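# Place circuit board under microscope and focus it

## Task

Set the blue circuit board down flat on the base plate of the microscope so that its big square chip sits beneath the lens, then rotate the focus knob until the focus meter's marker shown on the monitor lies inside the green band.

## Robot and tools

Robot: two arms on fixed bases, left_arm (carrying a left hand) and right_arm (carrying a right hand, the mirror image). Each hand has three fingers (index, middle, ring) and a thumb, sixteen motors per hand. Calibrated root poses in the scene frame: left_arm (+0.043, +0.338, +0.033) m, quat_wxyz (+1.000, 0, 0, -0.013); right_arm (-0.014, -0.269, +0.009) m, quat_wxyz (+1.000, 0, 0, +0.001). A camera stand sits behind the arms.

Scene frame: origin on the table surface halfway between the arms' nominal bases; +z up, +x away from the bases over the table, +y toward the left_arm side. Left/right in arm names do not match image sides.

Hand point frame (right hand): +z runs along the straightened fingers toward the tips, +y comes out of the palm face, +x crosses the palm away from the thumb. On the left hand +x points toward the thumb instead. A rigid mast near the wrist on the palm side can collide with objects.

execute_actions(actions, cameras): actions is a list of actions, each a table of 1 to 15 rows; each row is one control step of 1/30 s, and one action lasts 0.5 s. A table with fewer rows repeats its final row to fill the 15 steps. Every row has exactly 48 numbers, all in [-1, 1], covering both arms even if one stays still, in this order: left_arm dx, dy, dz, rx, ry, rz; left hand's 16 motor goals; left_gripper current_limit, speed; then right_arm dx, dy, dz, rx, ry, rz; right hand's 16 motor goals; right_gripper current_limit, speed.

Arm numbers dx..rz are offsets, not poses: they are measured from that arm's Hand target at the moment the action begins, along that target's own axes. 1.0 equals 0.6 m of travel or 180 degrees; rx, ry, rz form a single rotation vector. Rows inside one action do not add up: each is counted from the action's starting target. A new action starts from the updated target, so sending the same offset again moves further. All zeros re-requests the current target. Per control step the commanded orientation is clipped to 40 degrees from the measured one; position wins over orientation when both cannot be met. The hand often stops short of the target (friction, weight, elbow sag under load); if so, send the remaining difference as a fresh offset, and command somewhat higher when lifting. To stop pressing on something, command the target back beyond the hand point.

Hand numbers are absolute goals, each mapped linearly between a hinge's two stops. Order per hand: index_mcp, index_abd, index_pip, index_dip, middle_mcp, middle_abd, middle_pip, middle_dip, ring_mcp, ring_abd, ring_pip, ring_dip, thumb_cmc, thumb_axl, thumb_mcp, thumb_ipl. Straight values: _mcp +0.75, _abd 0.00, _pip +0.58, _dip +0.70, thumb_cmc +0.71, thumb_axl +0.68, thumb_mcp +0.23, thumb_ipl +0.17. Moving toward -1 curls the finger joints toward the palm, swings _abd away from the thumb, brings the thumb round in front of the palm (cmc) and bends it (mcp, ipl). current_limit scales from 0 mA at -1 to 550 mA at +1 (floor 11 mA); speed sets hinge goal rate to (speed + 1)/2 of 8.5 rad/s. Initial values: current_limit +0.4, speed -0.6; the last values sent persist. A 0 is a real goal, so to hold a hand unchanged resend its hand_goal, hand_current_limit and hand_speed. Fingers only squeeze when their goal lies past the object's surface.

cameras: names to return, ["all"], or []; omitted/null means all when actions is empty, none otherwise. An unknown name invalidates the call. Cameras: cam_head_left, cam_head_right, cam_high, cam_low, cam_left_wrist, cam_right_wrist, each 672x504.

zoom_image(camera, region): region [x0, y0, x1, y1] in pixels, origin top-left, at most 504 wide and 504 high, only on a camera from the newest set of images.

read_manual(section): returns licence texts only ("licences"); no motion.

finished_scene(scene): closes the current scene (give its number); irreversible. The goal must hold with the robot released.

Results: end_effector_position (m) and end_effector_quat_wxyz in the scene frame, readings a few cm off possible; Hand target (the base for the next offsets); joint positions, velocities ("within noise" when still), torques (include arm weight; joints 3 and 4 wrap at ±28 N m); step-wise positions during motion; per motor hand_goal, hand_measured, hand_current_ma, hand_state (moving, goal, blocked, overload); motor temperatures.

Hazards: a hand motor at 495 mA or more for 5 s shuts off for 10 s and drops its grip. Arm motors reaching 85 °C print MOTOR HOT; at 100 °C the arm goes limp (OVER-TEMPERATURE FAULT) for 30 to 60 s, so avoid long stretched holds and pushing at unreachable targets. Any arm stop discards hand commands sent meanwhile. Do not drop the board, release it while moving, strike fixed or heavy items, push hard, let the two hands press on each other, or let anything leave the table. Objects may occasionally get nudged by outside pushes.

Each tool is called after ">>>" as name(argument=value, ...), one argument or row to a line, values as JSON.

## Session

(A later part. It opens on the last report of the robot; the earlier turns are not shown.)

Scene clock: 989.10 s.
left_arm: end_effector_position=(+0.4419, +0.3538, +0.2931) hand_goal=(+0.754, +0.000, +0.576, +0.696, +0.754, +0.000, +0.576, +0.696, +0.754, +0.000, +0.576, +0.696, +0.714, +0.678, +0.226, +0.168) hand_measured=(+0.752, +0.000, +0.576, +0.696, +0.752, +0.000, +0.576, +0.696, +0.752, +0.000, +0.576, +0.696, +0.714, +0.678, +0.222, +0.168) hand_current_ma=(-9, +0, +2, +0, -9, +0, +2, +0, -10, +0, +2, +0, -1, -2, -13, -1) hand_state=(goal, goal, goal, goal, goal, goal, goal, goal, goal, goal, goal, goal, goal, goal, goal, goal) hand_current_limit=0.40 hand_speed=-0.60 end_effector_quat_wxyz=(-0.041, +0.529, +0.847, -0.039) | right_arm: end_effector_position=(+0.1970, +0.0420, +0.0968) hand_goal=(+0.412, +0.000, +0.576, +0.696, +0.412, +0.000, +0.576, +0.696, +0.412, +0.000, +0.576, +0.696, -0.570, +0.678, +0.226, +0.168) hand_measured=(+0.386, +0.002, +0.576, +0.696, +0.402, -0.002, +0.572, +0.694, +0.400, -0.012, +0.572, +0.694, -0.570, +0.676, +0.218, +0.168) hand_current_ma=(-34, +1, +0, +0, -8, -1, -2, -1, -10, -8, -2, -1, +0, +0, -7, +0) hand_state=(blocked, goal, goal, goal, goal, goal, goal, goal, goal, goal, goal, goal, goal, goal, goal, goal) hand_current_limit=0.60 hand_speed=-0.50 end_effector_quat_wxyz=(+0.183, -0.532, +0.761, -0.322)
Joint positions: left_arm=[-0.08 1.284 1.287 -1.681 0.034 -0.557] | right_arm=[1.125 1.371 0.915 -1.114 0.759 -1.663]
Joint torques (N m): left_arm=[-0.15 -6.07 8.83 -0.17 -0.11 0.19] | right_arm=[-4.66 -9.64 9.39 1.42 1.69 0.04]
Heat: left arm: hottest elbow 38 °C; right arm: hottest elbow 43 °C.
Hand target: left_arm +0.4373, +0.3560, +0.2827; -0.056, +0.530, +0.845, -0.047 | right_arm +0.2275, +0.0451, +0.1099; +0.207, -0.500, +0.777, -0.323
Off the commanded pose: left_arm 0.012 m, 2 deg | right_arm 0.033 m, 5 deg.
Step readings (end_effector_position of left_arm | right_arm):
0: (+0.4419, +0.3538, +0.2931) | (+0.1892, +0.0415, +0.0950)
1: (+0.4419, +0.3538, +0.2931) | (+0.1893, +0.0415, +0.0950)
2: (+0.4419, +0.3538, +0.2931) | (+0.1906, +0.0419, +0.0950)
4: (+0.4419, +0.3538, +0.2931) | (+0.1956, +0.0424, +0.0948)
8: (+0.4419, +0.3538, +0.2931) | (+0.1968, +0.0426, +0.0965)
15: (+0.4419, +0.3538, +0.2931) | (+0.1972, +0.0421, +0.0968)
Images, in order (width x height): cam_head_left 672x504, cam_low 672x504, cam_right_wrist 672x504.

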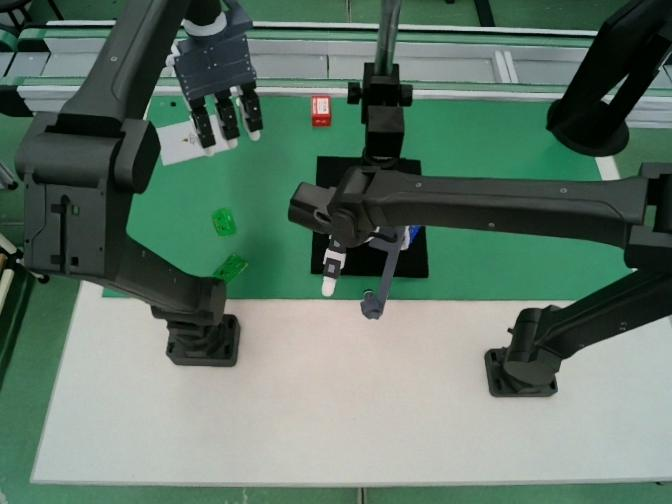

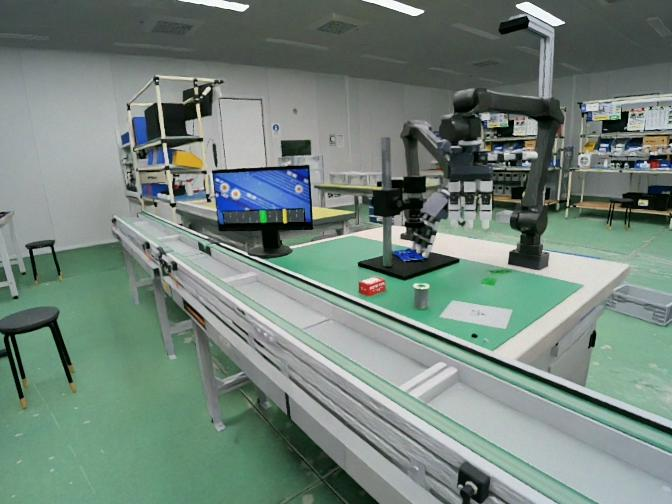

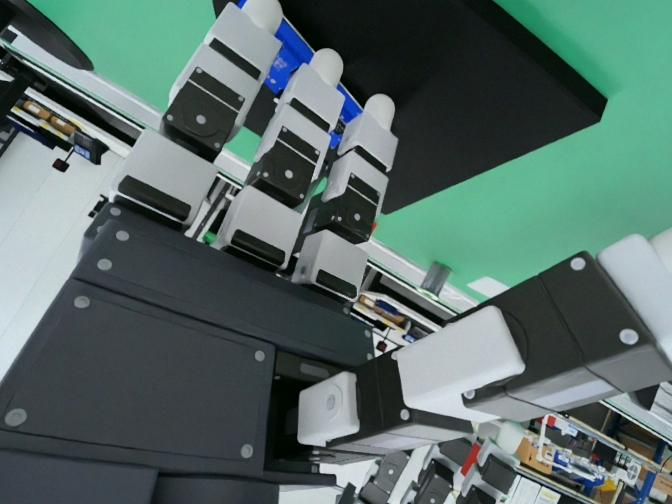

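>>> execute_actions(
  actions=[
    [[0,0,0,0,0,0,0.754,0,0.576,0.696,0.754,0,0.576,0.696,0.754,0,0.576,0.696,0.714,0.678,0.226,0.168,0.4,-0.6,0,0.0296,-0.0767,0,0,0,0.411,0,0.576,0.696,0.411,0,0.576,0.696,0.411,0,0.576,0.696,-0.571,0.678,0.226,0.168,0.6,-0.5]],
    [[0,0,0,0,0,0,0.754,0,0.576,0.696,0.754,0,0.576,0.696,0.754,0,0.576,0.696,0.714,0.678,0.226,0.168,0.4,-0.6,0,0,0,0.0833,0,0,0.754,0,0.139,0.696,0.754,0,0.139,0.696,0.754,0,0.139,0.696,-0.571,0.678,0.226,0.168,0.4,-0.5]],
  ],
  cameras=["cam_head_left","cam_low"],
)

>>> zoom_image(
  camera="cam_low",
  region=[370, 180, 470, 280],
)

Scene clock: 1030.47 s.
left_arm: end_effector_position=(+0.4419, +0.3538, +0.2931) hand_goal=(+0.754, +0.000, +0.576, +0.696, +0.754, +0.000, +0.576, +0.696, +0.754, +0.000, +0.576, +0.696, +0.714, +0.678, +0.226, +0.168) hand_measured=(+0.752, +0.000, +0.576, +0.696, +0.752, +0.000, +0.576, +0.696, +0.752, +0.000, +0.576, +0.696, +0.714, +0.678, +0.222, +0.168) hand_current_ma=(-9, +0, +2, +0, -9, +0, +2, +0, -10, +0, +2, +0, -1, -2, -13, -1) hand_state=(goal, goal, goal, goal, goal, goal, goal, goal, goal, goal, goal, goal, goal, goal, goal, goal) hand_current_limit=0.40 hand_speed=-0.60 end_effector_quat_wxyz=(-0.041, +0.529, +0.847, -0.039) | right_arm: end_effector_position=(+0.1816, +0.0391, +0.1114) hand_goal=(+0.754, +0.000, +0.140, +0.696, +0.754, +0.000, +0.140, +0.696, +0.754, +0.000, +0.140, +0.696, -0.570, +0.678, +0.226, +0.168) hand_measured=(+0.732, +0.002, +0.138, +0.696, +0.734, -0.002, +0.142, +0.694, +0.734, -0.002, +0.142, +0.694, -0.570, +0.676, +0.220, +0.168) hand_current_ma=(-26, +1, -1, +0, -23, +0, +0, -1, -23, +0, +0, -1, +0, +0, -6, +0) hand_state=(blocked, goal, goal, goal, goal, goal, goal, goal, goal, goal, goal, goal, goal, goal, goal, goal) hand_current_limit=0.40 hand_speed=-0.50 end_effector_quat_wxyz=(+0.250, -0.481, +0.720, -0.434)
Joint positions: left_arm=[-0.08 1.284 1.287 -1.681 0.034 -0.557] | right_arm=[1.308 1.44 0.945 -1.404 1.016 -1.255]
Joint torques (N m): left_arm=[-0.21 -6.12 8.73 -0.2 -0.09 0.2] | right_arm=[0.5 -8.94 11.64 -0.62 1.08 0.22]
Heat: left arm: hottest elbow 38 °C; right arm: hottest elbow 42 °C.
Hand target: left_arm +0.4373, +0.3560, +0.2827; -0.056, +0.530, +0.845, -0.047 | right_arm +0.1865, +0.0638, +0.1297; +0.270, -0.468, +0.728, -0.421
Off the commanded pose: left_arm 0.012 m, 2 deg | right_arm 0.031 m, 3 deg.
Step readings (end_effector_position of left_arm | right_arm):
0: (+0.4419, +0.3538, +0.2931) | (+0.1970, +0.0419, +0.0968)
1: (+0.4419, +0.3538, +0.2931) | (+0.1970, +0.0419, +0.0968)
2: (+0.4419, +0.3538, +0.2931) | (+0.1964, +0.0415, +0.0969)
4: (+0.4419, +0.3538, +0.2931) | (+0.1935, +0.0392, +0.0971)
8: (+0.4419, +0.3538, +0.2931) | (+0.1837, +0.0343, +0.0991)
15: (+0.4419, +0.3538, +0.2931) | (+0.1787, +0.0358, +0.1028)
16: (+0.4419, +0.3538, +0.2931) | (+0.1796, +0.0359, +0.1036)
17: (+0.4419, +0.3538, +0.2931) | (+0.1831, +0.0345, +0.1061)
19: (+0.4419, +0.3538, +0.2931) | (+0.1836, +0.0346, +0.1091)
23: (+0.4419, +0.3538, +0.2931) | (+0.1771, +0.0404, +0.1128)
30: (+0.4419, +0.3538, +0.2931) | (+0.1799, +0.0384, +0.1118)
Images, in order (width x height): cam_head_left 672x504, cam_low 672x504.

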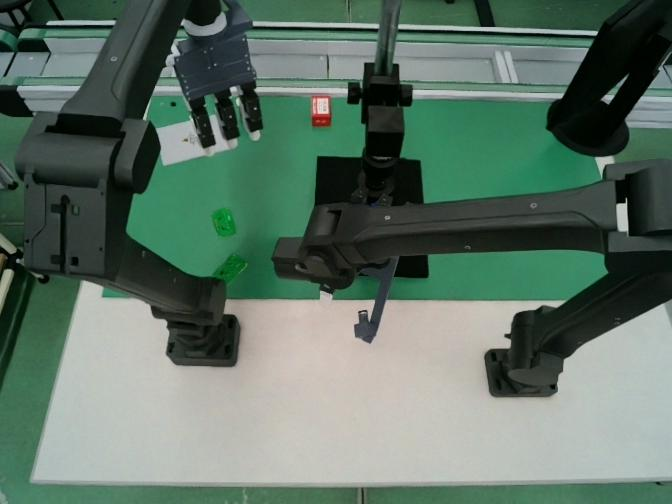

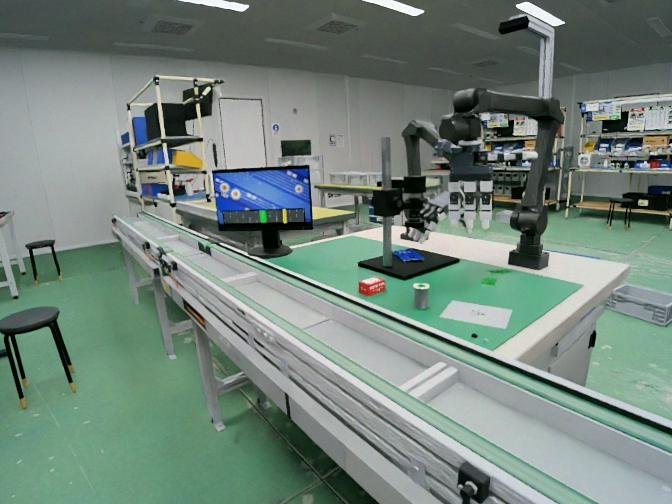

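Scaled by 5.040.

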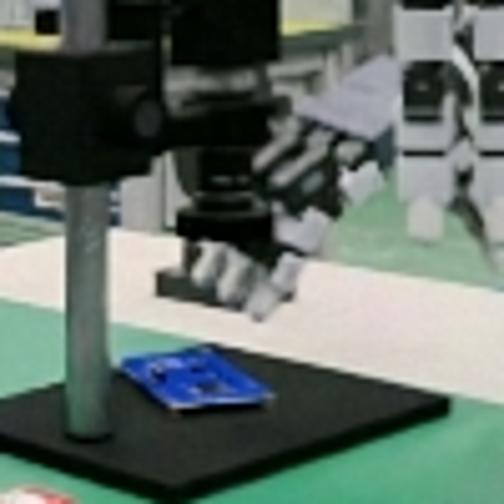

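>>> execute_actions(
  actions=[
    [[0,0,0,0,0,0,0.754,0,0.576,0.696,0.754,0,0.576,0.696,0.754,0,0.576,0.696,0.714,0.678,0.226,0.168,0.4,-0.6,0,0.025,-0.0433,0,0,0,0.754,0,0.139,0.696,0.754,0,0.139,0.696,0.754,0,0.139,0.696,-0.571,0.678,0.226,0.168,0.4,-0.5]],
    [[0,0,0,0,0,0,0.754,0,0.576,0.696,0.754,0,0.576,0.696,0.754,0,0.576,0.696,0.714,0.678,0.226,0.168,0.4,-0.6,0,0.065,0.0375,0,0,0,0.754,0,0.139,0.696,0.754,0,0.139,0.696,0.754,0,0.139,0.696,-0.571,0.678,0.226,0.168,0.4,-0.5]],
  ],
  cameras=["cam_head_left","cam_low","cam_right_wrist"],
)

>>> zoom_image(
  camera="cam_low",
  region=[370, 180, 470, 280],
)

Scene clock: 1040.97 s.
left_arm: end_effector_position=(+0.4419, +0.3538, +0.2931) hand_goal=(+0.754, +0.000, +0.576, +0.696, +0.754, +0.000, +0.576, +0.696, +0.754, +0.000, +0.576, +0.696, +0.714, +0.678, +0.226, +0.168) hand_measured=(+0.752, +0.000, +0.576, +0.696, +0.752, +0.000, +0.576, +0.696, +0.752, +0.000, +0.576, +0.696, +0.714, +0.678, +0.222, +0.168) hand_current_ma=(-9, +0, +2, +0, -9, +0, +2, +0, -10, +0, +2, +0, -1, -2, -13, -1) hand_state=(goal, goal, goal, goal, goal, goal, goal, goal, goal, goal, goal, goal, goal, goal, goal, goal) hand_current_limit=0.40 hand_speed=-0.60 end_effector_quat_wxyz=(-0.041, +0.529, +0.847, -0.039) | right_arm: end_effector_position=(+0.1612, +0.0730, +0.0858) hand_goal=(+0.754, +0.000, +0.140, +0.696, +0.754, +0.000, +0.140, +0.696, +0.754, +0.000, +0.140, +0.696, -0.570, +0.678, +0.226, +0.168) hand_measured=(+0.734, +0.002, +0.136, +0.696, +0.736, -0.002, +0.140, +0.694, +0.736, -0.002, +0.142, +0.694, -0.570, +0.676, +0.220, +0.168) hand_current_ma=(-24, +1, -1, +0, -21, +0, +0, -1, -21, +0, +0, -1, +0, +0, -5, +0) hand_state=(goal, goal, goal, goal, goal, goal, goal, goal, goal, goal, goal, goal, goal, goal, goal, goal) hand_current_limit=0.40 hand_speed=-0.50 end_effector_quat_wxyz=(+0.264, -0.471, +0.726, -0.426)
Joint positions: left_arm=[-0.08 1.284 1.287 -1.681 0.034 -0.557] | right_arm=[1.387 1.554 0.985 -1.42 0.994 -1.103]
Joint torques (N m): left_arm=[0.03 -6.07 8.73 -0.16 -0.09 0.19] | right_arm=[0.38 -10.34 6.39 0.08 0.88 0.19]
Heat: left arm: hottest elbow 38 °C; right arm: hottest elbow 44 °C.
Hand target: left_arm +0.4373, +0.3560, +0.2827; -0.056, +0.530, +0.845, -0.047 | right_arm +0.1593, +0.0764, +0.0848; +0.270, -0.468, +0.728, -0.421
Off the commanded pose: left_arm 0.012 m, 2 deg | right_arm 0.004 m, 1 deg.
Step readings (end_effector_position of left_arm | right_arm):
0: (+0.4419, +0.3538, +0.2931) | (+0.1816, +0.0391, +0.1114)
1: (+0.4419, +0.3538, +0.2931) | (+0.1816, +0.0389, +0.1115)
2: (+0.4419, +0.3538, +0.2931) | (+0.1801, +0.0392, +0.1116)
4: (+0.4419, +0.3538, +0.2931) | (+0.1748, +0.0394, +0.1118)
8: (+0.4419, +0.3538, +0.2931) | (+0.1612, +0.0468, +0.1125)
15: (+0.4419, +0.3538, +0.2931) | (+0.1567, +0.0528, +0.1144)
16: (+0.4419, +0.3538, +0.2931) | (+0.1569, +0.0529, +0.1144)
17: (+0.4419, +0.3538, +0.2931) | (+0.1571, +0.0536, +0.1137)
19: (+0.4419, +0.3538, +0.2931) | (+0.1583, +0.0591, +0.1090)
23: (+0.4419, +0.3538, +0.2931) | (+0.1603, +0.0684, +0.0942)
30: (+0.4419, +0.3538, +0.2931) | (+0.1611, +0.0725, +0.0859)
Images, in order (width x height): cam_head_left 672x504, cam_low 672x504, cam_right_wrist 672x504.

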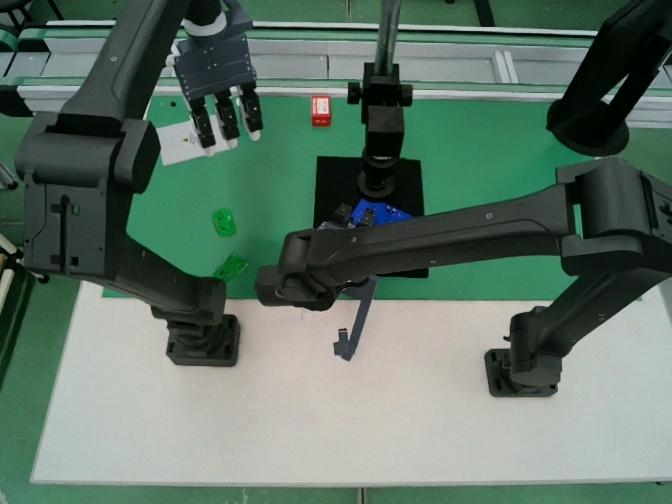

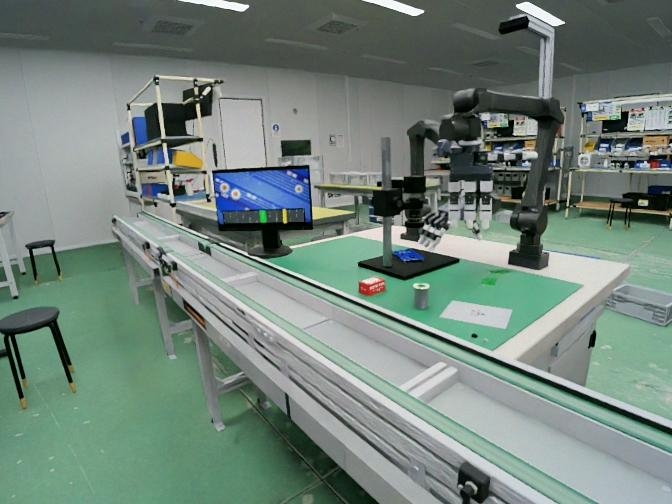

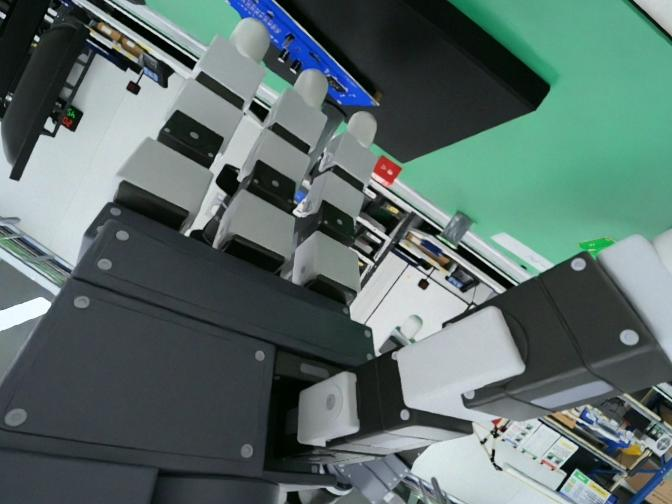

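Scaled by 5.040.

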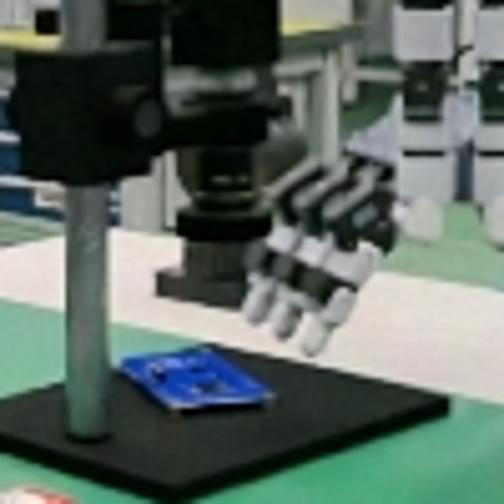

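>>> zoom_image(
  camera="cam_head_left",
  region=[300, 130, 460, 300],
)

Scaled by 2.965.

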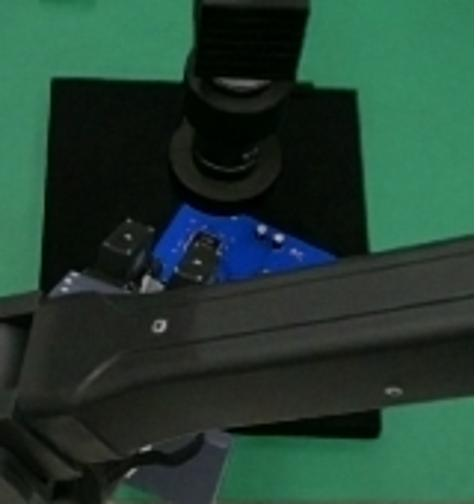

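>>> execute_actions(
  actions=[
    [[0,0,0,0,0,0,0.754,0,0.576,0.696,0.754,0,0.576,0.696,0.754,0,0.576,0.696,0.714,0.678,0.226,0.168,0.4,-0.6,0.0232,0.0436,0.0347,0,0,0,0.754,0,0.139,0.696,0.754,0,0.139,0.696,0.754,0,0.139,0.696,-0.571,0.678,0.226,0.168,0.4,-0.5]],
  ],
  cameras=["cam_head_left","cam_low","cam_right_wrist"],
)

>>> zoom_image(
  camera="cam_low",
  region=[370, 180, 470, 280],
)

>>> zoom_image(
  camera="cam_right_wrist",
  region=[180, 0, 460, 210],
)

Scene clock: 1052.37 s.
left_arm: end_effector_position=(+0.4419, +0.3538, +0.2931) hand_goal=(+0.754, +0.000, +0.576, +0.696, +0.754, +0.000, +0.576, +0.696, +0.754, +0.000, +0.576, +0.696, +0.714, +0.678, +0.226, +0.168) hand_measured=(+0.752, +0.000, +0.576, +0.696, +0.752, +0.000, +0.576, +0.696, +0.752, +0.000, +0.576, +0.696, +0.714, +0.678, +0.222, +0.168) hand_current_ma=(-9, +0, +2, +0, -9, +0, +2, +0, -10, +0, +2, +0, -1, -2, -13, -1) hand_state=(goal, goal, goal, goal, goal, goal, goal, goal, goal, goal, goal, goal, goal, goal, goal, goal) hand_current_limit=0.40 hand_speed=-0.60 end_effector_quat_wxyz=(-0.041, +0.529, +0.847, -0.039) | right_arm: end_effector_position=(+0.1592, +0.0611, +0.0545) hand_goal=(+0.754, +0.000, +0.140, +0.696, +0.754, +0.000, +0.140, +0.696, +0.754, +0.000, +0.140, +0.696, -0.570, +0.678, +0.226, +0.168) hand_measured=(+0.736, +0.000, +0.136, +0.696, +0.736, -0.002, +0.140, +0.694, +0.736, -0.002, +0.142, +0.694, -0.570, +0.676, +0.220, +0.168) hand_current_ma=(-21, +0, -1, +0, -21, +0, +0, -1, -21, +0, +0, -1, +0, +0, -5, +0) hand_state=(goal, goal, goal, goal, goal, goal, goal, goal, goal, goal, goal, goal, goal, goal, goal, goal) hand_current_limit=0.40 hand_speed=-0.50 end_effector_quat_wxyz=(+0.268, -0.468, +0.728, -0.422)
Joint positions: left_arm=[-0.08 1.284 1.287 -1.681 0.034 -0.557] | right_arm=[1.387 1.572 0.907 -1.315 0.995 -1.1]
Joint torques (N m): left_arm=[-0.15 -6.18 8.83 -0.12 -0.09 0.19] | right_arm=[0.26 -9.82 5.61 -0.03 0.92 0.12]
Heat: left arm: hottest elbow 38 °C; right arm: hottest elbow 43 °C.
Hand target: left_arm +0.4373, +0.3560, +0.2827; -0.056, +0.530, +0.845, -0.047 | right_arm +0.1581, +0.0616, +0.0518; +0.270, -0.468, +0.728, -0.421
Off the commanded pose: left_arm 0.012 m, 2 deg | right_arm 0.003 m, 0 deg.
Step readings (end_effector_position of left_arm | right_arm):
0: (+0.4419, +0.3538, +0.2931) | (+0.1612, +0.0730, +0.0858)
1: (+0.4419, +0.3538, +0.2931) | (+0.1612, +0.0730, +0.0856)
2: (+0.4419, +0.3538, +0.2931) | (+0.1613, +0.0734, +0.0843)
4: (+0.4419, +0.3538, +0.2931) | (+0.1613, +0.0728, +0.0786)
8: (+0.4419, +0.3538, +0.2931) | (+0.1593, +0.0616, +0.0622)
15: (+0.4419, +0.3538, +0.2931) | (+0.1591, +0.0605, +0.0546)
Images, in order (width x height): cam_head_left 672x504, cam_low 672x504, cam_right_wrist 672x504.

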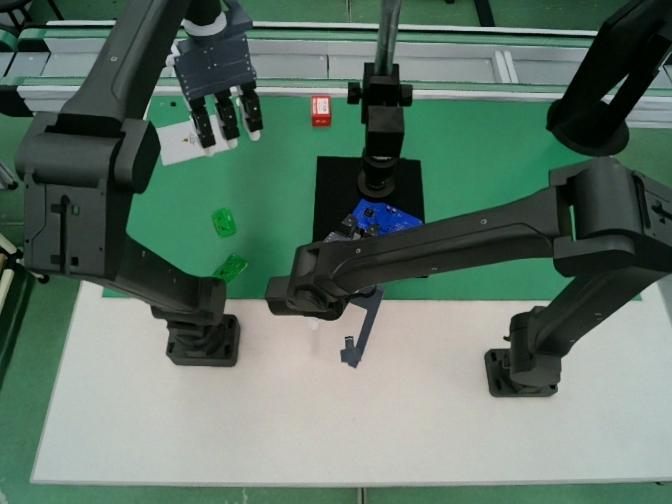

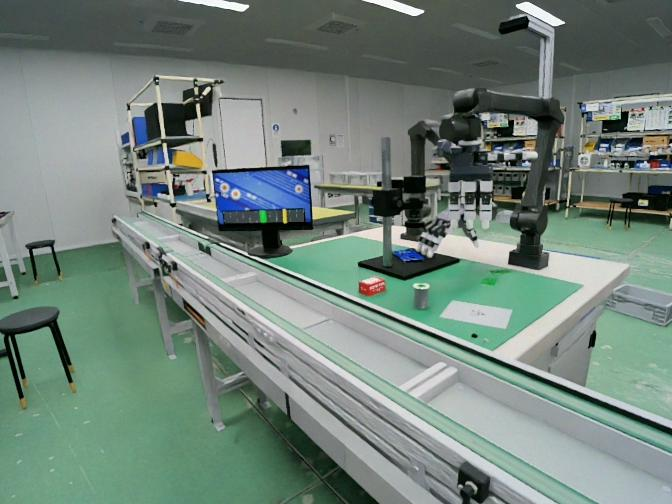

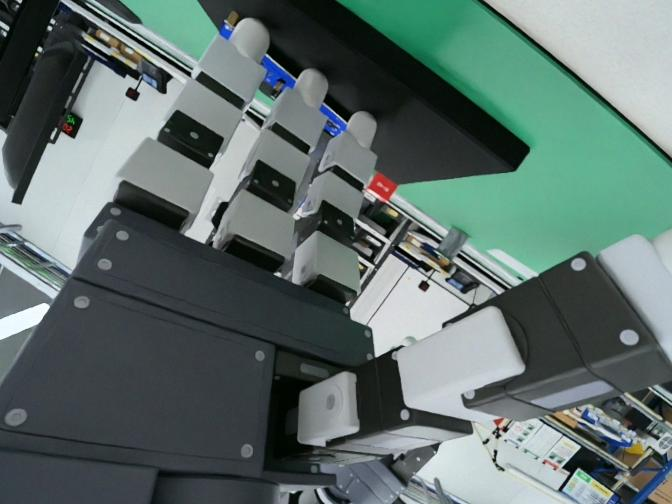

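Scaled by 5.040.

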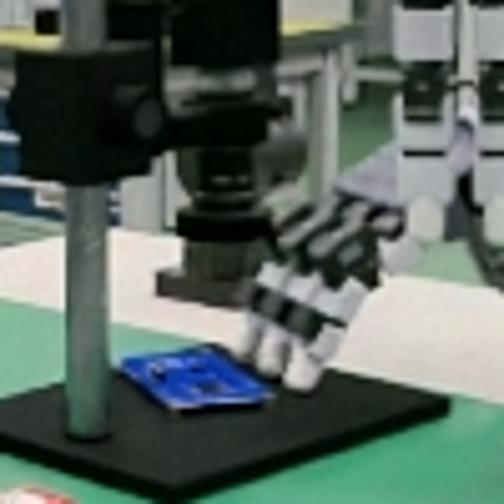

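Scaled by 1.800.

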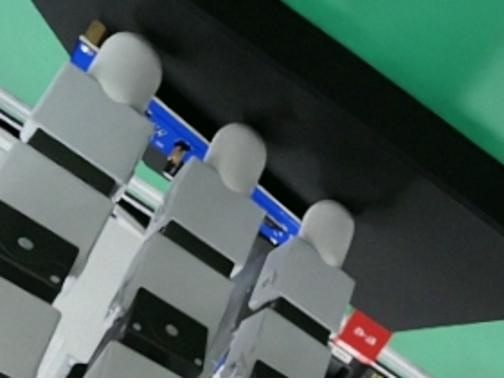

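>>> execute_actions(
  actions=[
    [[0,0,0,0,0,0,0.754,0,0.576,0.696,0.754,0,0.576,0.696,0.754,0,0.576,0.696,0.714,0.678,0.226,0.168,0.4,-0.6,0,-0.0242,0.0553,0,0,0,0.754,0,0.139,0.696,0.754,0,0.139,0.696,0.754,0,0.139,0.696,-0.571,0.678,0.226,0.168,0.4,-0.5]],
  ],
  cameras=["cam_head_left","cam_low","cam_right_wrist"],
)

>>> zoom_image(
  camera="cam_low",
  region=[370, 180, 470, 280],
)

>>> zoom_image(
  camera="cam_head_left",
  region=[300, 130, 460, 300],
)

Scene clock: 1058.77 s.
left_arm: end_effector_position=(+0.4419, +0.3538, +0.2931) hand_goal=(+0.754, +0.000, +0.576, +0.696, +0.754, +0.000, +0.576, +0.696, +0.754, +0.000, +0.576, +0.696, +0.714, +0.678, +0.226, +0.168) hand_measured=(+0.752, +0.000, +0.576, +0.696, +0.752, +0.000, +0.576, +0.696, +0.752, +0.000, +0.576, +0.696, +0.714, +0.678, +0.222, +0.168) hand_current_ma=(-9, +0, +2, +0, -9, +0, +2, +0, -10, +0, +2, +0, -1, -2, -13, -1) hand_state=(goal, goal, goal, goal, goal, goal, goal, goal, goal, goal, goal, goal, goal, goal, goal, goal) hand_current_limit=0.40 hand_speed=-0.60 end_effector_quat_wxyz=(-0.041, +0.529, +0.847, -0.039) | right_arm: end_effector_position=(+0.1841, +0.0590, +0.0548) hand_goal=(+0.754, +0.000, +0.140, +0.696, +0.754, +0.000, +0.140, +0.696, +0.754, +0.000, +0.140, +0.696, -0.570, +0.678, +0.226, +0.168) hand_measured=(+0.734, -0.002, +0.134, +0.694, +0.736, -0.002, +0.140, +0.694, +0.730, +0.002, +0.104, +0.674, -0.570, +0.676, +0.220, +0.168) hand_current_ma=(-24, -1, -3, -1, -20, +0, +0, -1, -33, +1, -53, -26, +0, +0, -4, +0) hand_state=(goal, goal, goal, goal, goal, goal, goal, goal, blocked, goal, blocked, blocked, goal, goal, goal, goal) hand_current_limit=0.40 hand_speed=-0.50 end_effector_quat_wxyz=(+0.280, -0.474, +0.724, -0.416)
Joint positions: left_arm=[-0.08 1.284 1.287 -1.681 0.034 -0.557] | right_arm=[1.321 1.536 0.874 -1.166 1.031 -1.261]
Joint torques (N m): left_arm=[-0.09 -6.24 8.77 -0.18 -0.09 0.19] | right_arm=[-2.37 -9.99 4.66 0.35 0.85 0.01]
Heat: left arm: hottest elbow 38 °C; right arm: hottest elbow 42 °C.
Hand target: left_arm +0.4373, +0.3560, +0.2827; -0.056, +0.530, +0.845, -0.047 | right_arm +0.1908, +0.0466, +0.0478; +0.270, -0.468, +0.728, -0.421
Off the commanded pose: left_arm 0.012 m, 2 deg | right_arm 0.016 m, 2 deg.
Step readings (end_effector_position of left_arm | right_arm):
0: (+0.4419, +0.3538, +0.2931) | (+0.1592, +0.0611, +0.0545)
1: (+0.4419, +0.3538, +0.2931) | (+0.1593, +0.0614, +0.0544)
2: (+0.4419, +0.3538, +0.2931) | (+0.1605, +0.0619, +0.0539)
4: (+0.4419, +0.3538, +0.2931) | (+0.1655, +0.0632, +0.0529)
8: (+0.4419, +0.3538, +0.2931) | (+0.1748, +0.0617, +0.0563)
15: (+0.4419, +0.3538, +0.2931) | (+0.1850, +0.0595, +0.0557)
Images, in order (width x height): cam_head_left 672x504, cam_low 672x504, cam_right_wrist 672x504.

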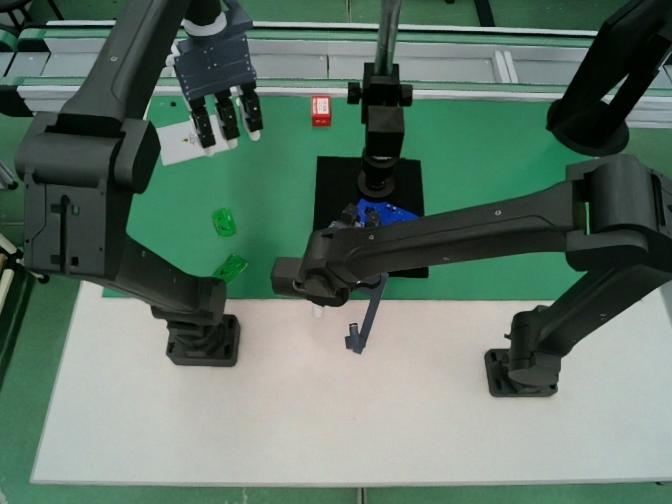

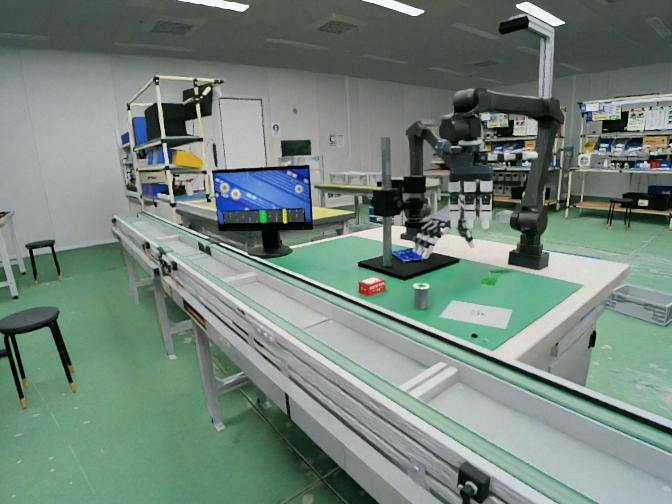

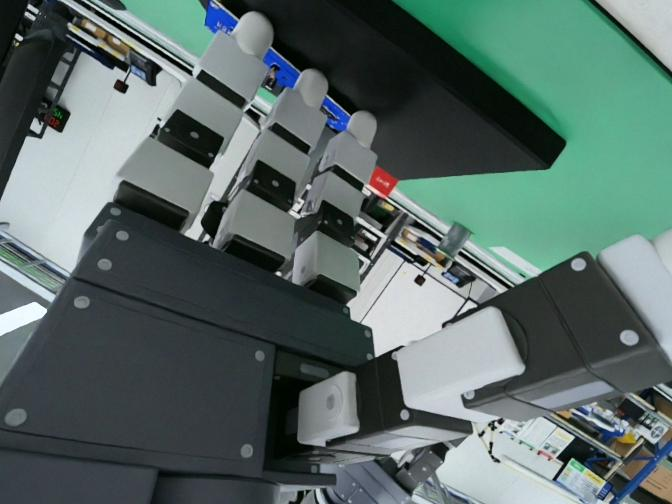

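Scaled by 5.040.

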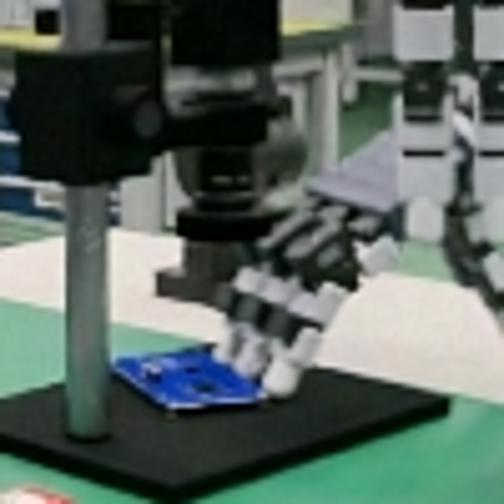

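Scaled by 2.965.

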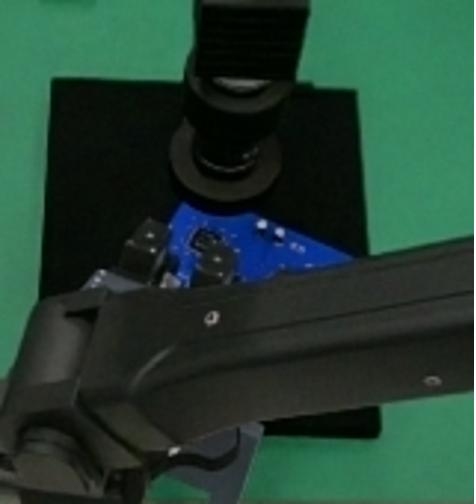

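>>> zoom_image(
  camera="cam_head_left",
  region=[335, 165, 435, 240],
)

>>> zoom_image(
  camera="cam_right_wrist",
  region=[180, 0, 400, 165],
)

Scaled by 5.040.

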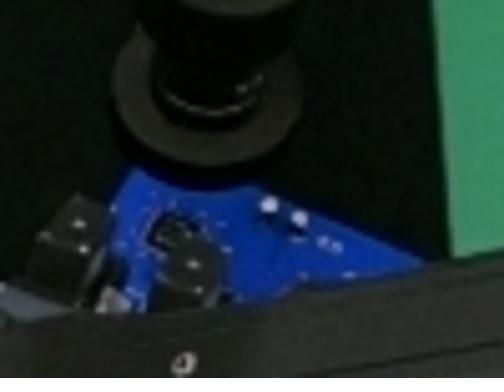

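Scaled by 2.291.

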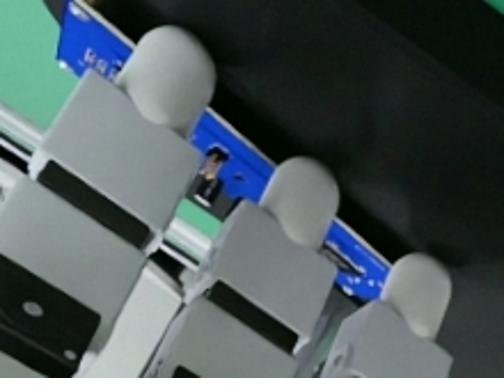

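>>> execute_actions(
  actions=[
    [[0,0,0,0,0,0,0.754,0,0.576,0.696,0.754,0,0.576,0.696,0.754,0,0.576,0.696,0.714,0.678,0.226,0.168,0.4,-0.6,0.0083,-0.0083,0.0144,0,0,0,0.754,0,0.139,0.696,0.754,0,0.139,0.696,0.754,0,0.139,0.696,-0.571,0.678,0.226,0.168,0.4,-0.5]],
  ],
  cameras=["cam_head_left","cam_low","cam_right_wrist"],
)

>>> zoom_image(
  camera="cam_head_left",
  region=[335, 165, 435, 240],
)

>>> zoom_image(
  camera="cam_low",
  region=[200, 160, 330, 240],
)

Scene clock: 1081.03 s.
left_arm: end_effector_position=(+0.4419, +0.3538, +0.2931) hand_goal=(+0.754, +0.000, +0.576, +0.696, +0.754, +0.000, +0.576, +0.696, +0.754, +0.000, +0.576, +0.696, +0.714, +0.678, +0.226, +0.168) hand_measured=(+0.752, +0.000, +0.576, +0.696, +0.752, +0.000, +0.576, +0.696, +0.752, +0.000, +0.576, +0.696, +0.714, +0.678, +0.222, +0.168) hand_current_ma=(-9, +0, +2, +0, -9, +0, +2, +0, -10, +0, +2, +0, -1, -2, -13, -1) hand_state=(goal, goal, goal, goal, goal, goal, goal, goal, goal, goal, goal, goal, goal, goal, goal, goal) hand_current_limit=0.40 hand_speed=-0.60 end_effector_quat_wxyz=(-0.041, +0.529, +0.847, -0.039) | right_arm: end_effector_position=(+0.1880, +0.0553, +0.0585) hand_goal=(+0.754, +0.000, +0.140, +0.696, +0.754, +0.000, +0.140, +0.696, +0.754, +0.000, +0.140, +0.696, -0.570, +0.678, +0.226, +0.168) hand_measured=(+0.734, -0.002, +0.134, +0.694, +0.736, -0.002, +0.138, +0.694, +0.712, +0.004, +0.086, +0.662, -0.570, +0.676, +0.220, +0.168) hand_current_ma=(-24, -1, -3, -1, -20, +0, +0, -1, -72, +1, -103, -50, +0, +0, -4, +0) hand_state=(goal, goal, goal, goal, goal, goal, goal, goal, blocked, goal, blocked, blocked, goal, goal, goal, goal) hand_current_limit=0.40 hand_speed=-0.50 end_effector_quat_wxyz=(+0.284, -0.476, +0.725, -0.410)
Joint positions: left_arm=[-0.08 1.284 1.287 -1.681 0.034 -0.557] | right_arm=[1.305 1.504 0.854 -1.124 1.032 -1.31]
Joint torques (N m): left_arm=[-0.15 -6.24 8.76 -0.14 -0.08 0.2] | right_arm=[-3.31 -9.29 4.4 0.53 0.99 -0.03]
Heat: left arm: hottest elbow 38 °C; right arm: hottest elbow 40 °C.
Hand target: left_arm +0.4373, +0.3560, +0.2827; -0.056, +0.530, +0.845, -0.047 | right_arm +0.1978, +0.0378, +0.0477; +0.270, -0.468, +0.728, -0.421
Off the commanded pose: left_arm 0.012 m, 2 deg | right_arm 0.023 m, 2 deg.
Step readings (end_effector_position of left_arm | right_arm):
0: (+0.4419, +0.3538, +0.2931) | (+0.1841, +0.0590, +0.0548)
1: (+0.4419, +0.3538, +0.2931) | (+0.1841, +0.0591, +0.0548)
2: (+0.4419, +0.3538, +0.2931) | (+0.1840, +0.0587, +0.0546)
4: (+0.4419, +0.3538, +0.2931) | (+0.1845, +0.0579, +0.0552)
8: (+0.4419, +0.3538, +0.2931) | (+0.1869, +0.0564, +0.0578)
15: (+0.4419, +0.3538, +0.2931) | (+0.1882, +0.0555, +0.0586)
Images, in order (width x height): cam_head_left 672x504, cam_low 672x504, cam_right_wrist 672x504.

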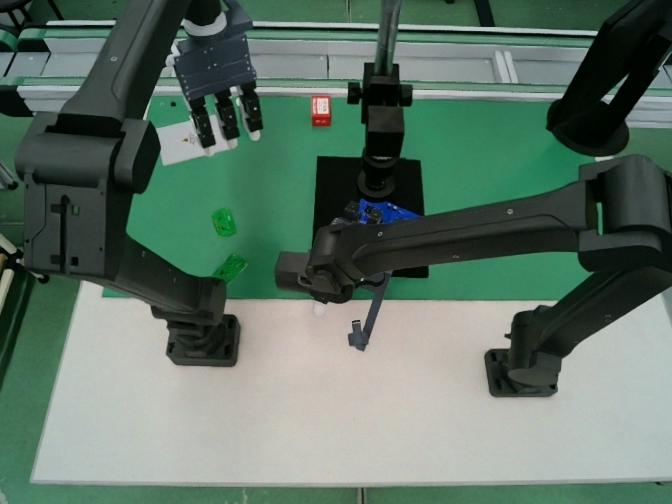

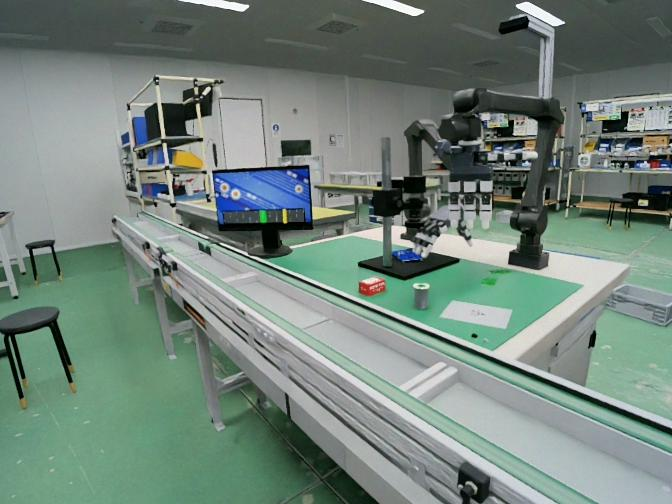

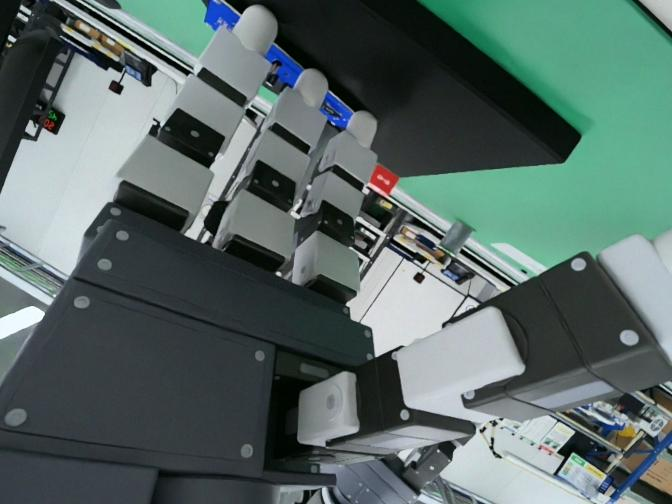

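Scaled by 5.040.

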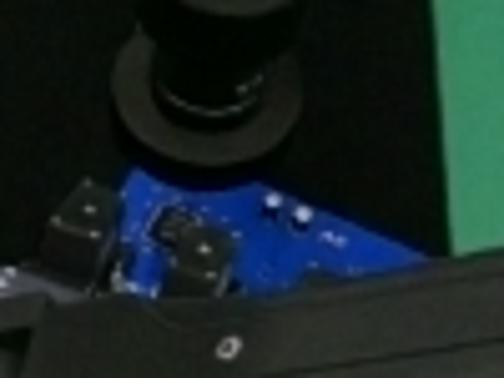

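Scaled by 3.877.

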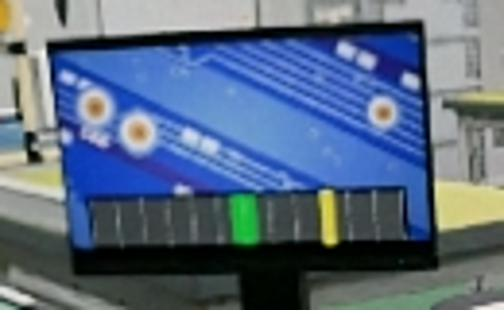

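>>> execute_actions(
  actions=[
    [[0,0,0,0,0,0,0.754,0,0.576,0.696,0.754,0,0.576,0.696,0.754,0,0.576,0.696,0.714,0.678,0.226,0.168,0.4,-0.6,0,-0.0433,-0.025,0,0,0,0.754,0,0.139,0.696,0.754,0,0.139,0.696,1.0,0,0.576,0.696,-0.571,0.678,0.226,0.168,0.4,-0.5]],
    [[0,0,0,0,0,0,0.754,0,0.576,0.696,0.754,0,0.576,0.696,0.754,0,0.576,0.696,0.714,0.678,0.226,0.168,0.4,-0.6,0.0407,-0.0113,0.0195,0,0,0,0.754,0,0.139,0.696,0.754,0,0.139,0.696,1.0,0,0.576,0.696,-0.571,0.678,0.226,0.168,0.4,-0.5]],
  ],
  cameras=["cam_head_left","cam_low","cam_right_wrist"],
)

>>> zoom_image(
  camera="cam_head_left",
  region=[335, 165, 435, 240],
)

>>> zoom_image(
  camera="cam_right_wrist",
  region=[180, 0, 400, 165],
)

Scene clock: 1102.73 s.
left_arm: end_effector_position=(+0.4419, +0.3538, +0.2931) hand_goal=(+0.754, +0.000, +0.576, +0.696, +0.754, +0.000, +0.576, +0.696, +0.754, +0.000, +0.576, +0.696, +0.714, +0.678, +0.226, +0.168) hand_measured=(+0.752, +0.000, +0.576, +0.696, +0.752, +0.000, +0.576, +0.696, +0.752, +0.000, +0.576, +0.696, +0.714, +0.678, +0.222, +0.168) hand_current_ma=(-9, +0, +2, +0, -9, +0, +2, +0, -10, +0, +2, +0, -1, -2, -13, -1) hand_state=(goal, goal, goal, goal, goal, goal, goal, goal, goal, goal, goal, goal, goal, goal, goal, goal) hand_current_limit=0.40 hand_speed=-0.60 end_effector_quat_wxyz=(-0.041, +0.529, +0.847, -0.039) | right_arm: end_effector_position=(+0.1871, +0.0150, +0.0685) hand_goal=(+0.754, +0.000, +0.140, +0.696, +0.754, +0.000, +0.140, +0.696, +1.000, +0.000, +0.576, +0.696, -0.570, +0.678, +0.226, +0.168) hand_measured=(+0.714, -0.002, +0.136, +0.694, +0.738, -0.002, +0.138, +0.694, +0.980, +0.002, +0.568, +0.692, -0.570, +0.676, +0.220, +0.168) hand_current_ma=(-67, -1, -2, -1, -18, +0, +0, -1, -25, +1, -6, -2, +0, +0, -4, +0) hand_state=(blocked, goal, goal, goal, goal, goal, goal, goal, blocked, goal, goal, goal, goal, goal, goal, goal) hand_current_limit=0.40 hand_speed=-0.50 end_effector_quat_wxyz=(+0.259, -0.490, +0.718, -0.421)
Joint positions: left_arm=[-0.08 1.284 1.287 -1.681 0.034 -0.557] | right_arm=[1.266 1.408 0.791 -1.15 1.022 -1.388]
Joint torques (N m): left_arm=[-0.09 -6.18 8.73 -0.21 -0.08 0.19] | right_arm=[-2.55 -10.52 6.38 0.24 1.67 0.14]
Motor temperatures (°C): left_arm=[22 25 38 22 24 24] | right_arm=[23 26 38 22 28 24]
Heat: left arm: hottest elbow 38 °C; right arm: hottest elbow 38 °C.
Hand target: left_arm +0.4373, +0.3560, +0.2827; -0.056, +0.530, +0.845, -0.047 | right_arm +0.1999, +0.0101, +0.0778; +0.270, -0.468, +0.728, -0.421
Off the commanded pose: left_arm 0.012 m, 2 deg | right_arm 0.017 m, 3 deg.
Step readings (end_effector_position of left_arm | right_arm):
0: (+0.4419, +0.3538, +0.2931) | (+0.1880, +0.0554, +0.0585)
1: (+0.4419, +0.3538, +0.2931) | (+0.1880, +0.0554, +0.0585)
2: (+0.4419, +0.3538, +0.2931) | (+0.1879, +0.0550, +0.0592)
4: (+0.4419, +0.3538, +0.2931) | (+0.1894, +0.0507, +0.0597)
8: (+0.4419, +0.3538, +0.2931) | (+0.1942, +0.0407, +0.0656)
15: (+0.4419, +0.3538, +0.2931) | (+0.1933, +0.0384, +0.0678)
16: (+0.4419, +0.3538, +0.2931) | (+0.1933, +0.0384, +0.0678)
17: (+0.4419, +0.3538, +0.2931) | (+0.1930, +0.0378, +0.0680)
19: (+0.4419, +0.3538, +0.2931) | (+0.1918, +0.0340, +0.0682)
23: (+0.4419, +0.3538, +0.2931) | (+0.1882, +0.0202, +0.0681)
30: (+0.4419, +0.3538, +0.2931) | (+0.1872, +0.0157, +0.0684)
Images, in order (width x height): cam_head_left 672x504, cam_low 672x504, cam_right_wrist 672x504.

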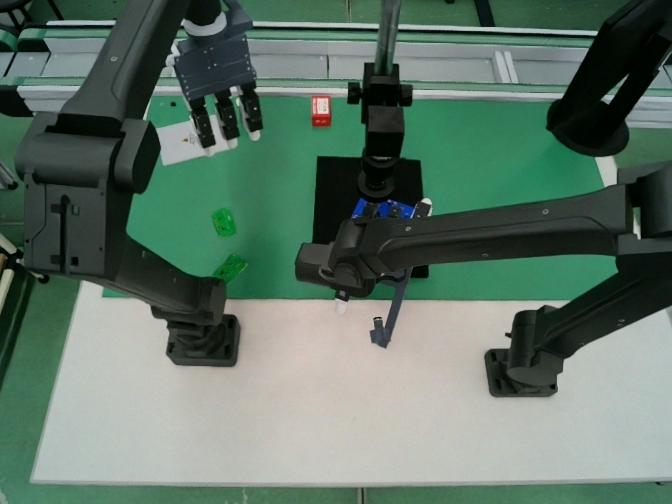

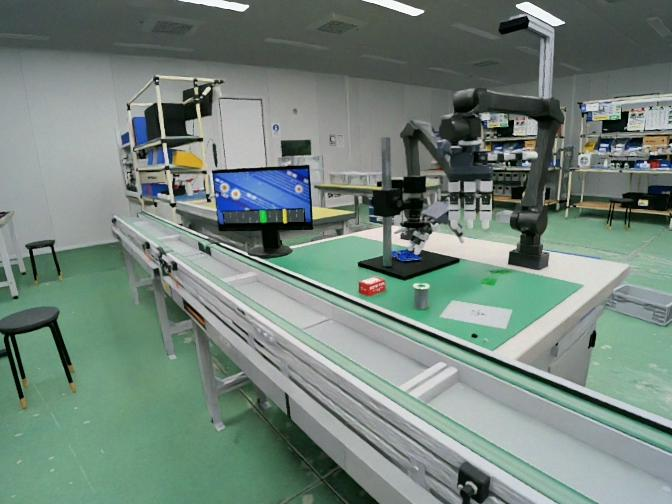

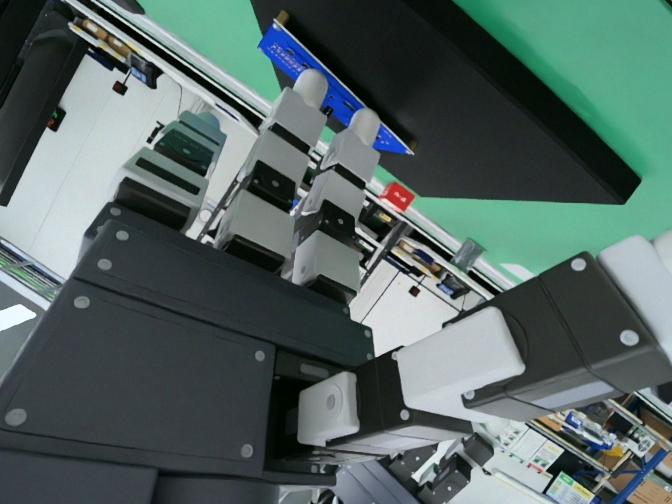

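Scaled by 5.040.

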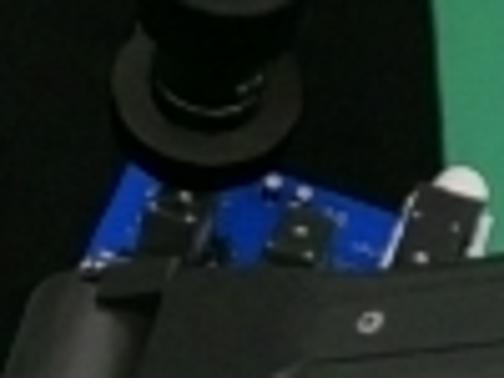

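Scaled by 2.291.

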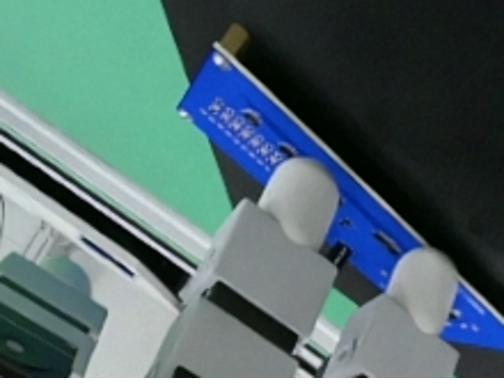

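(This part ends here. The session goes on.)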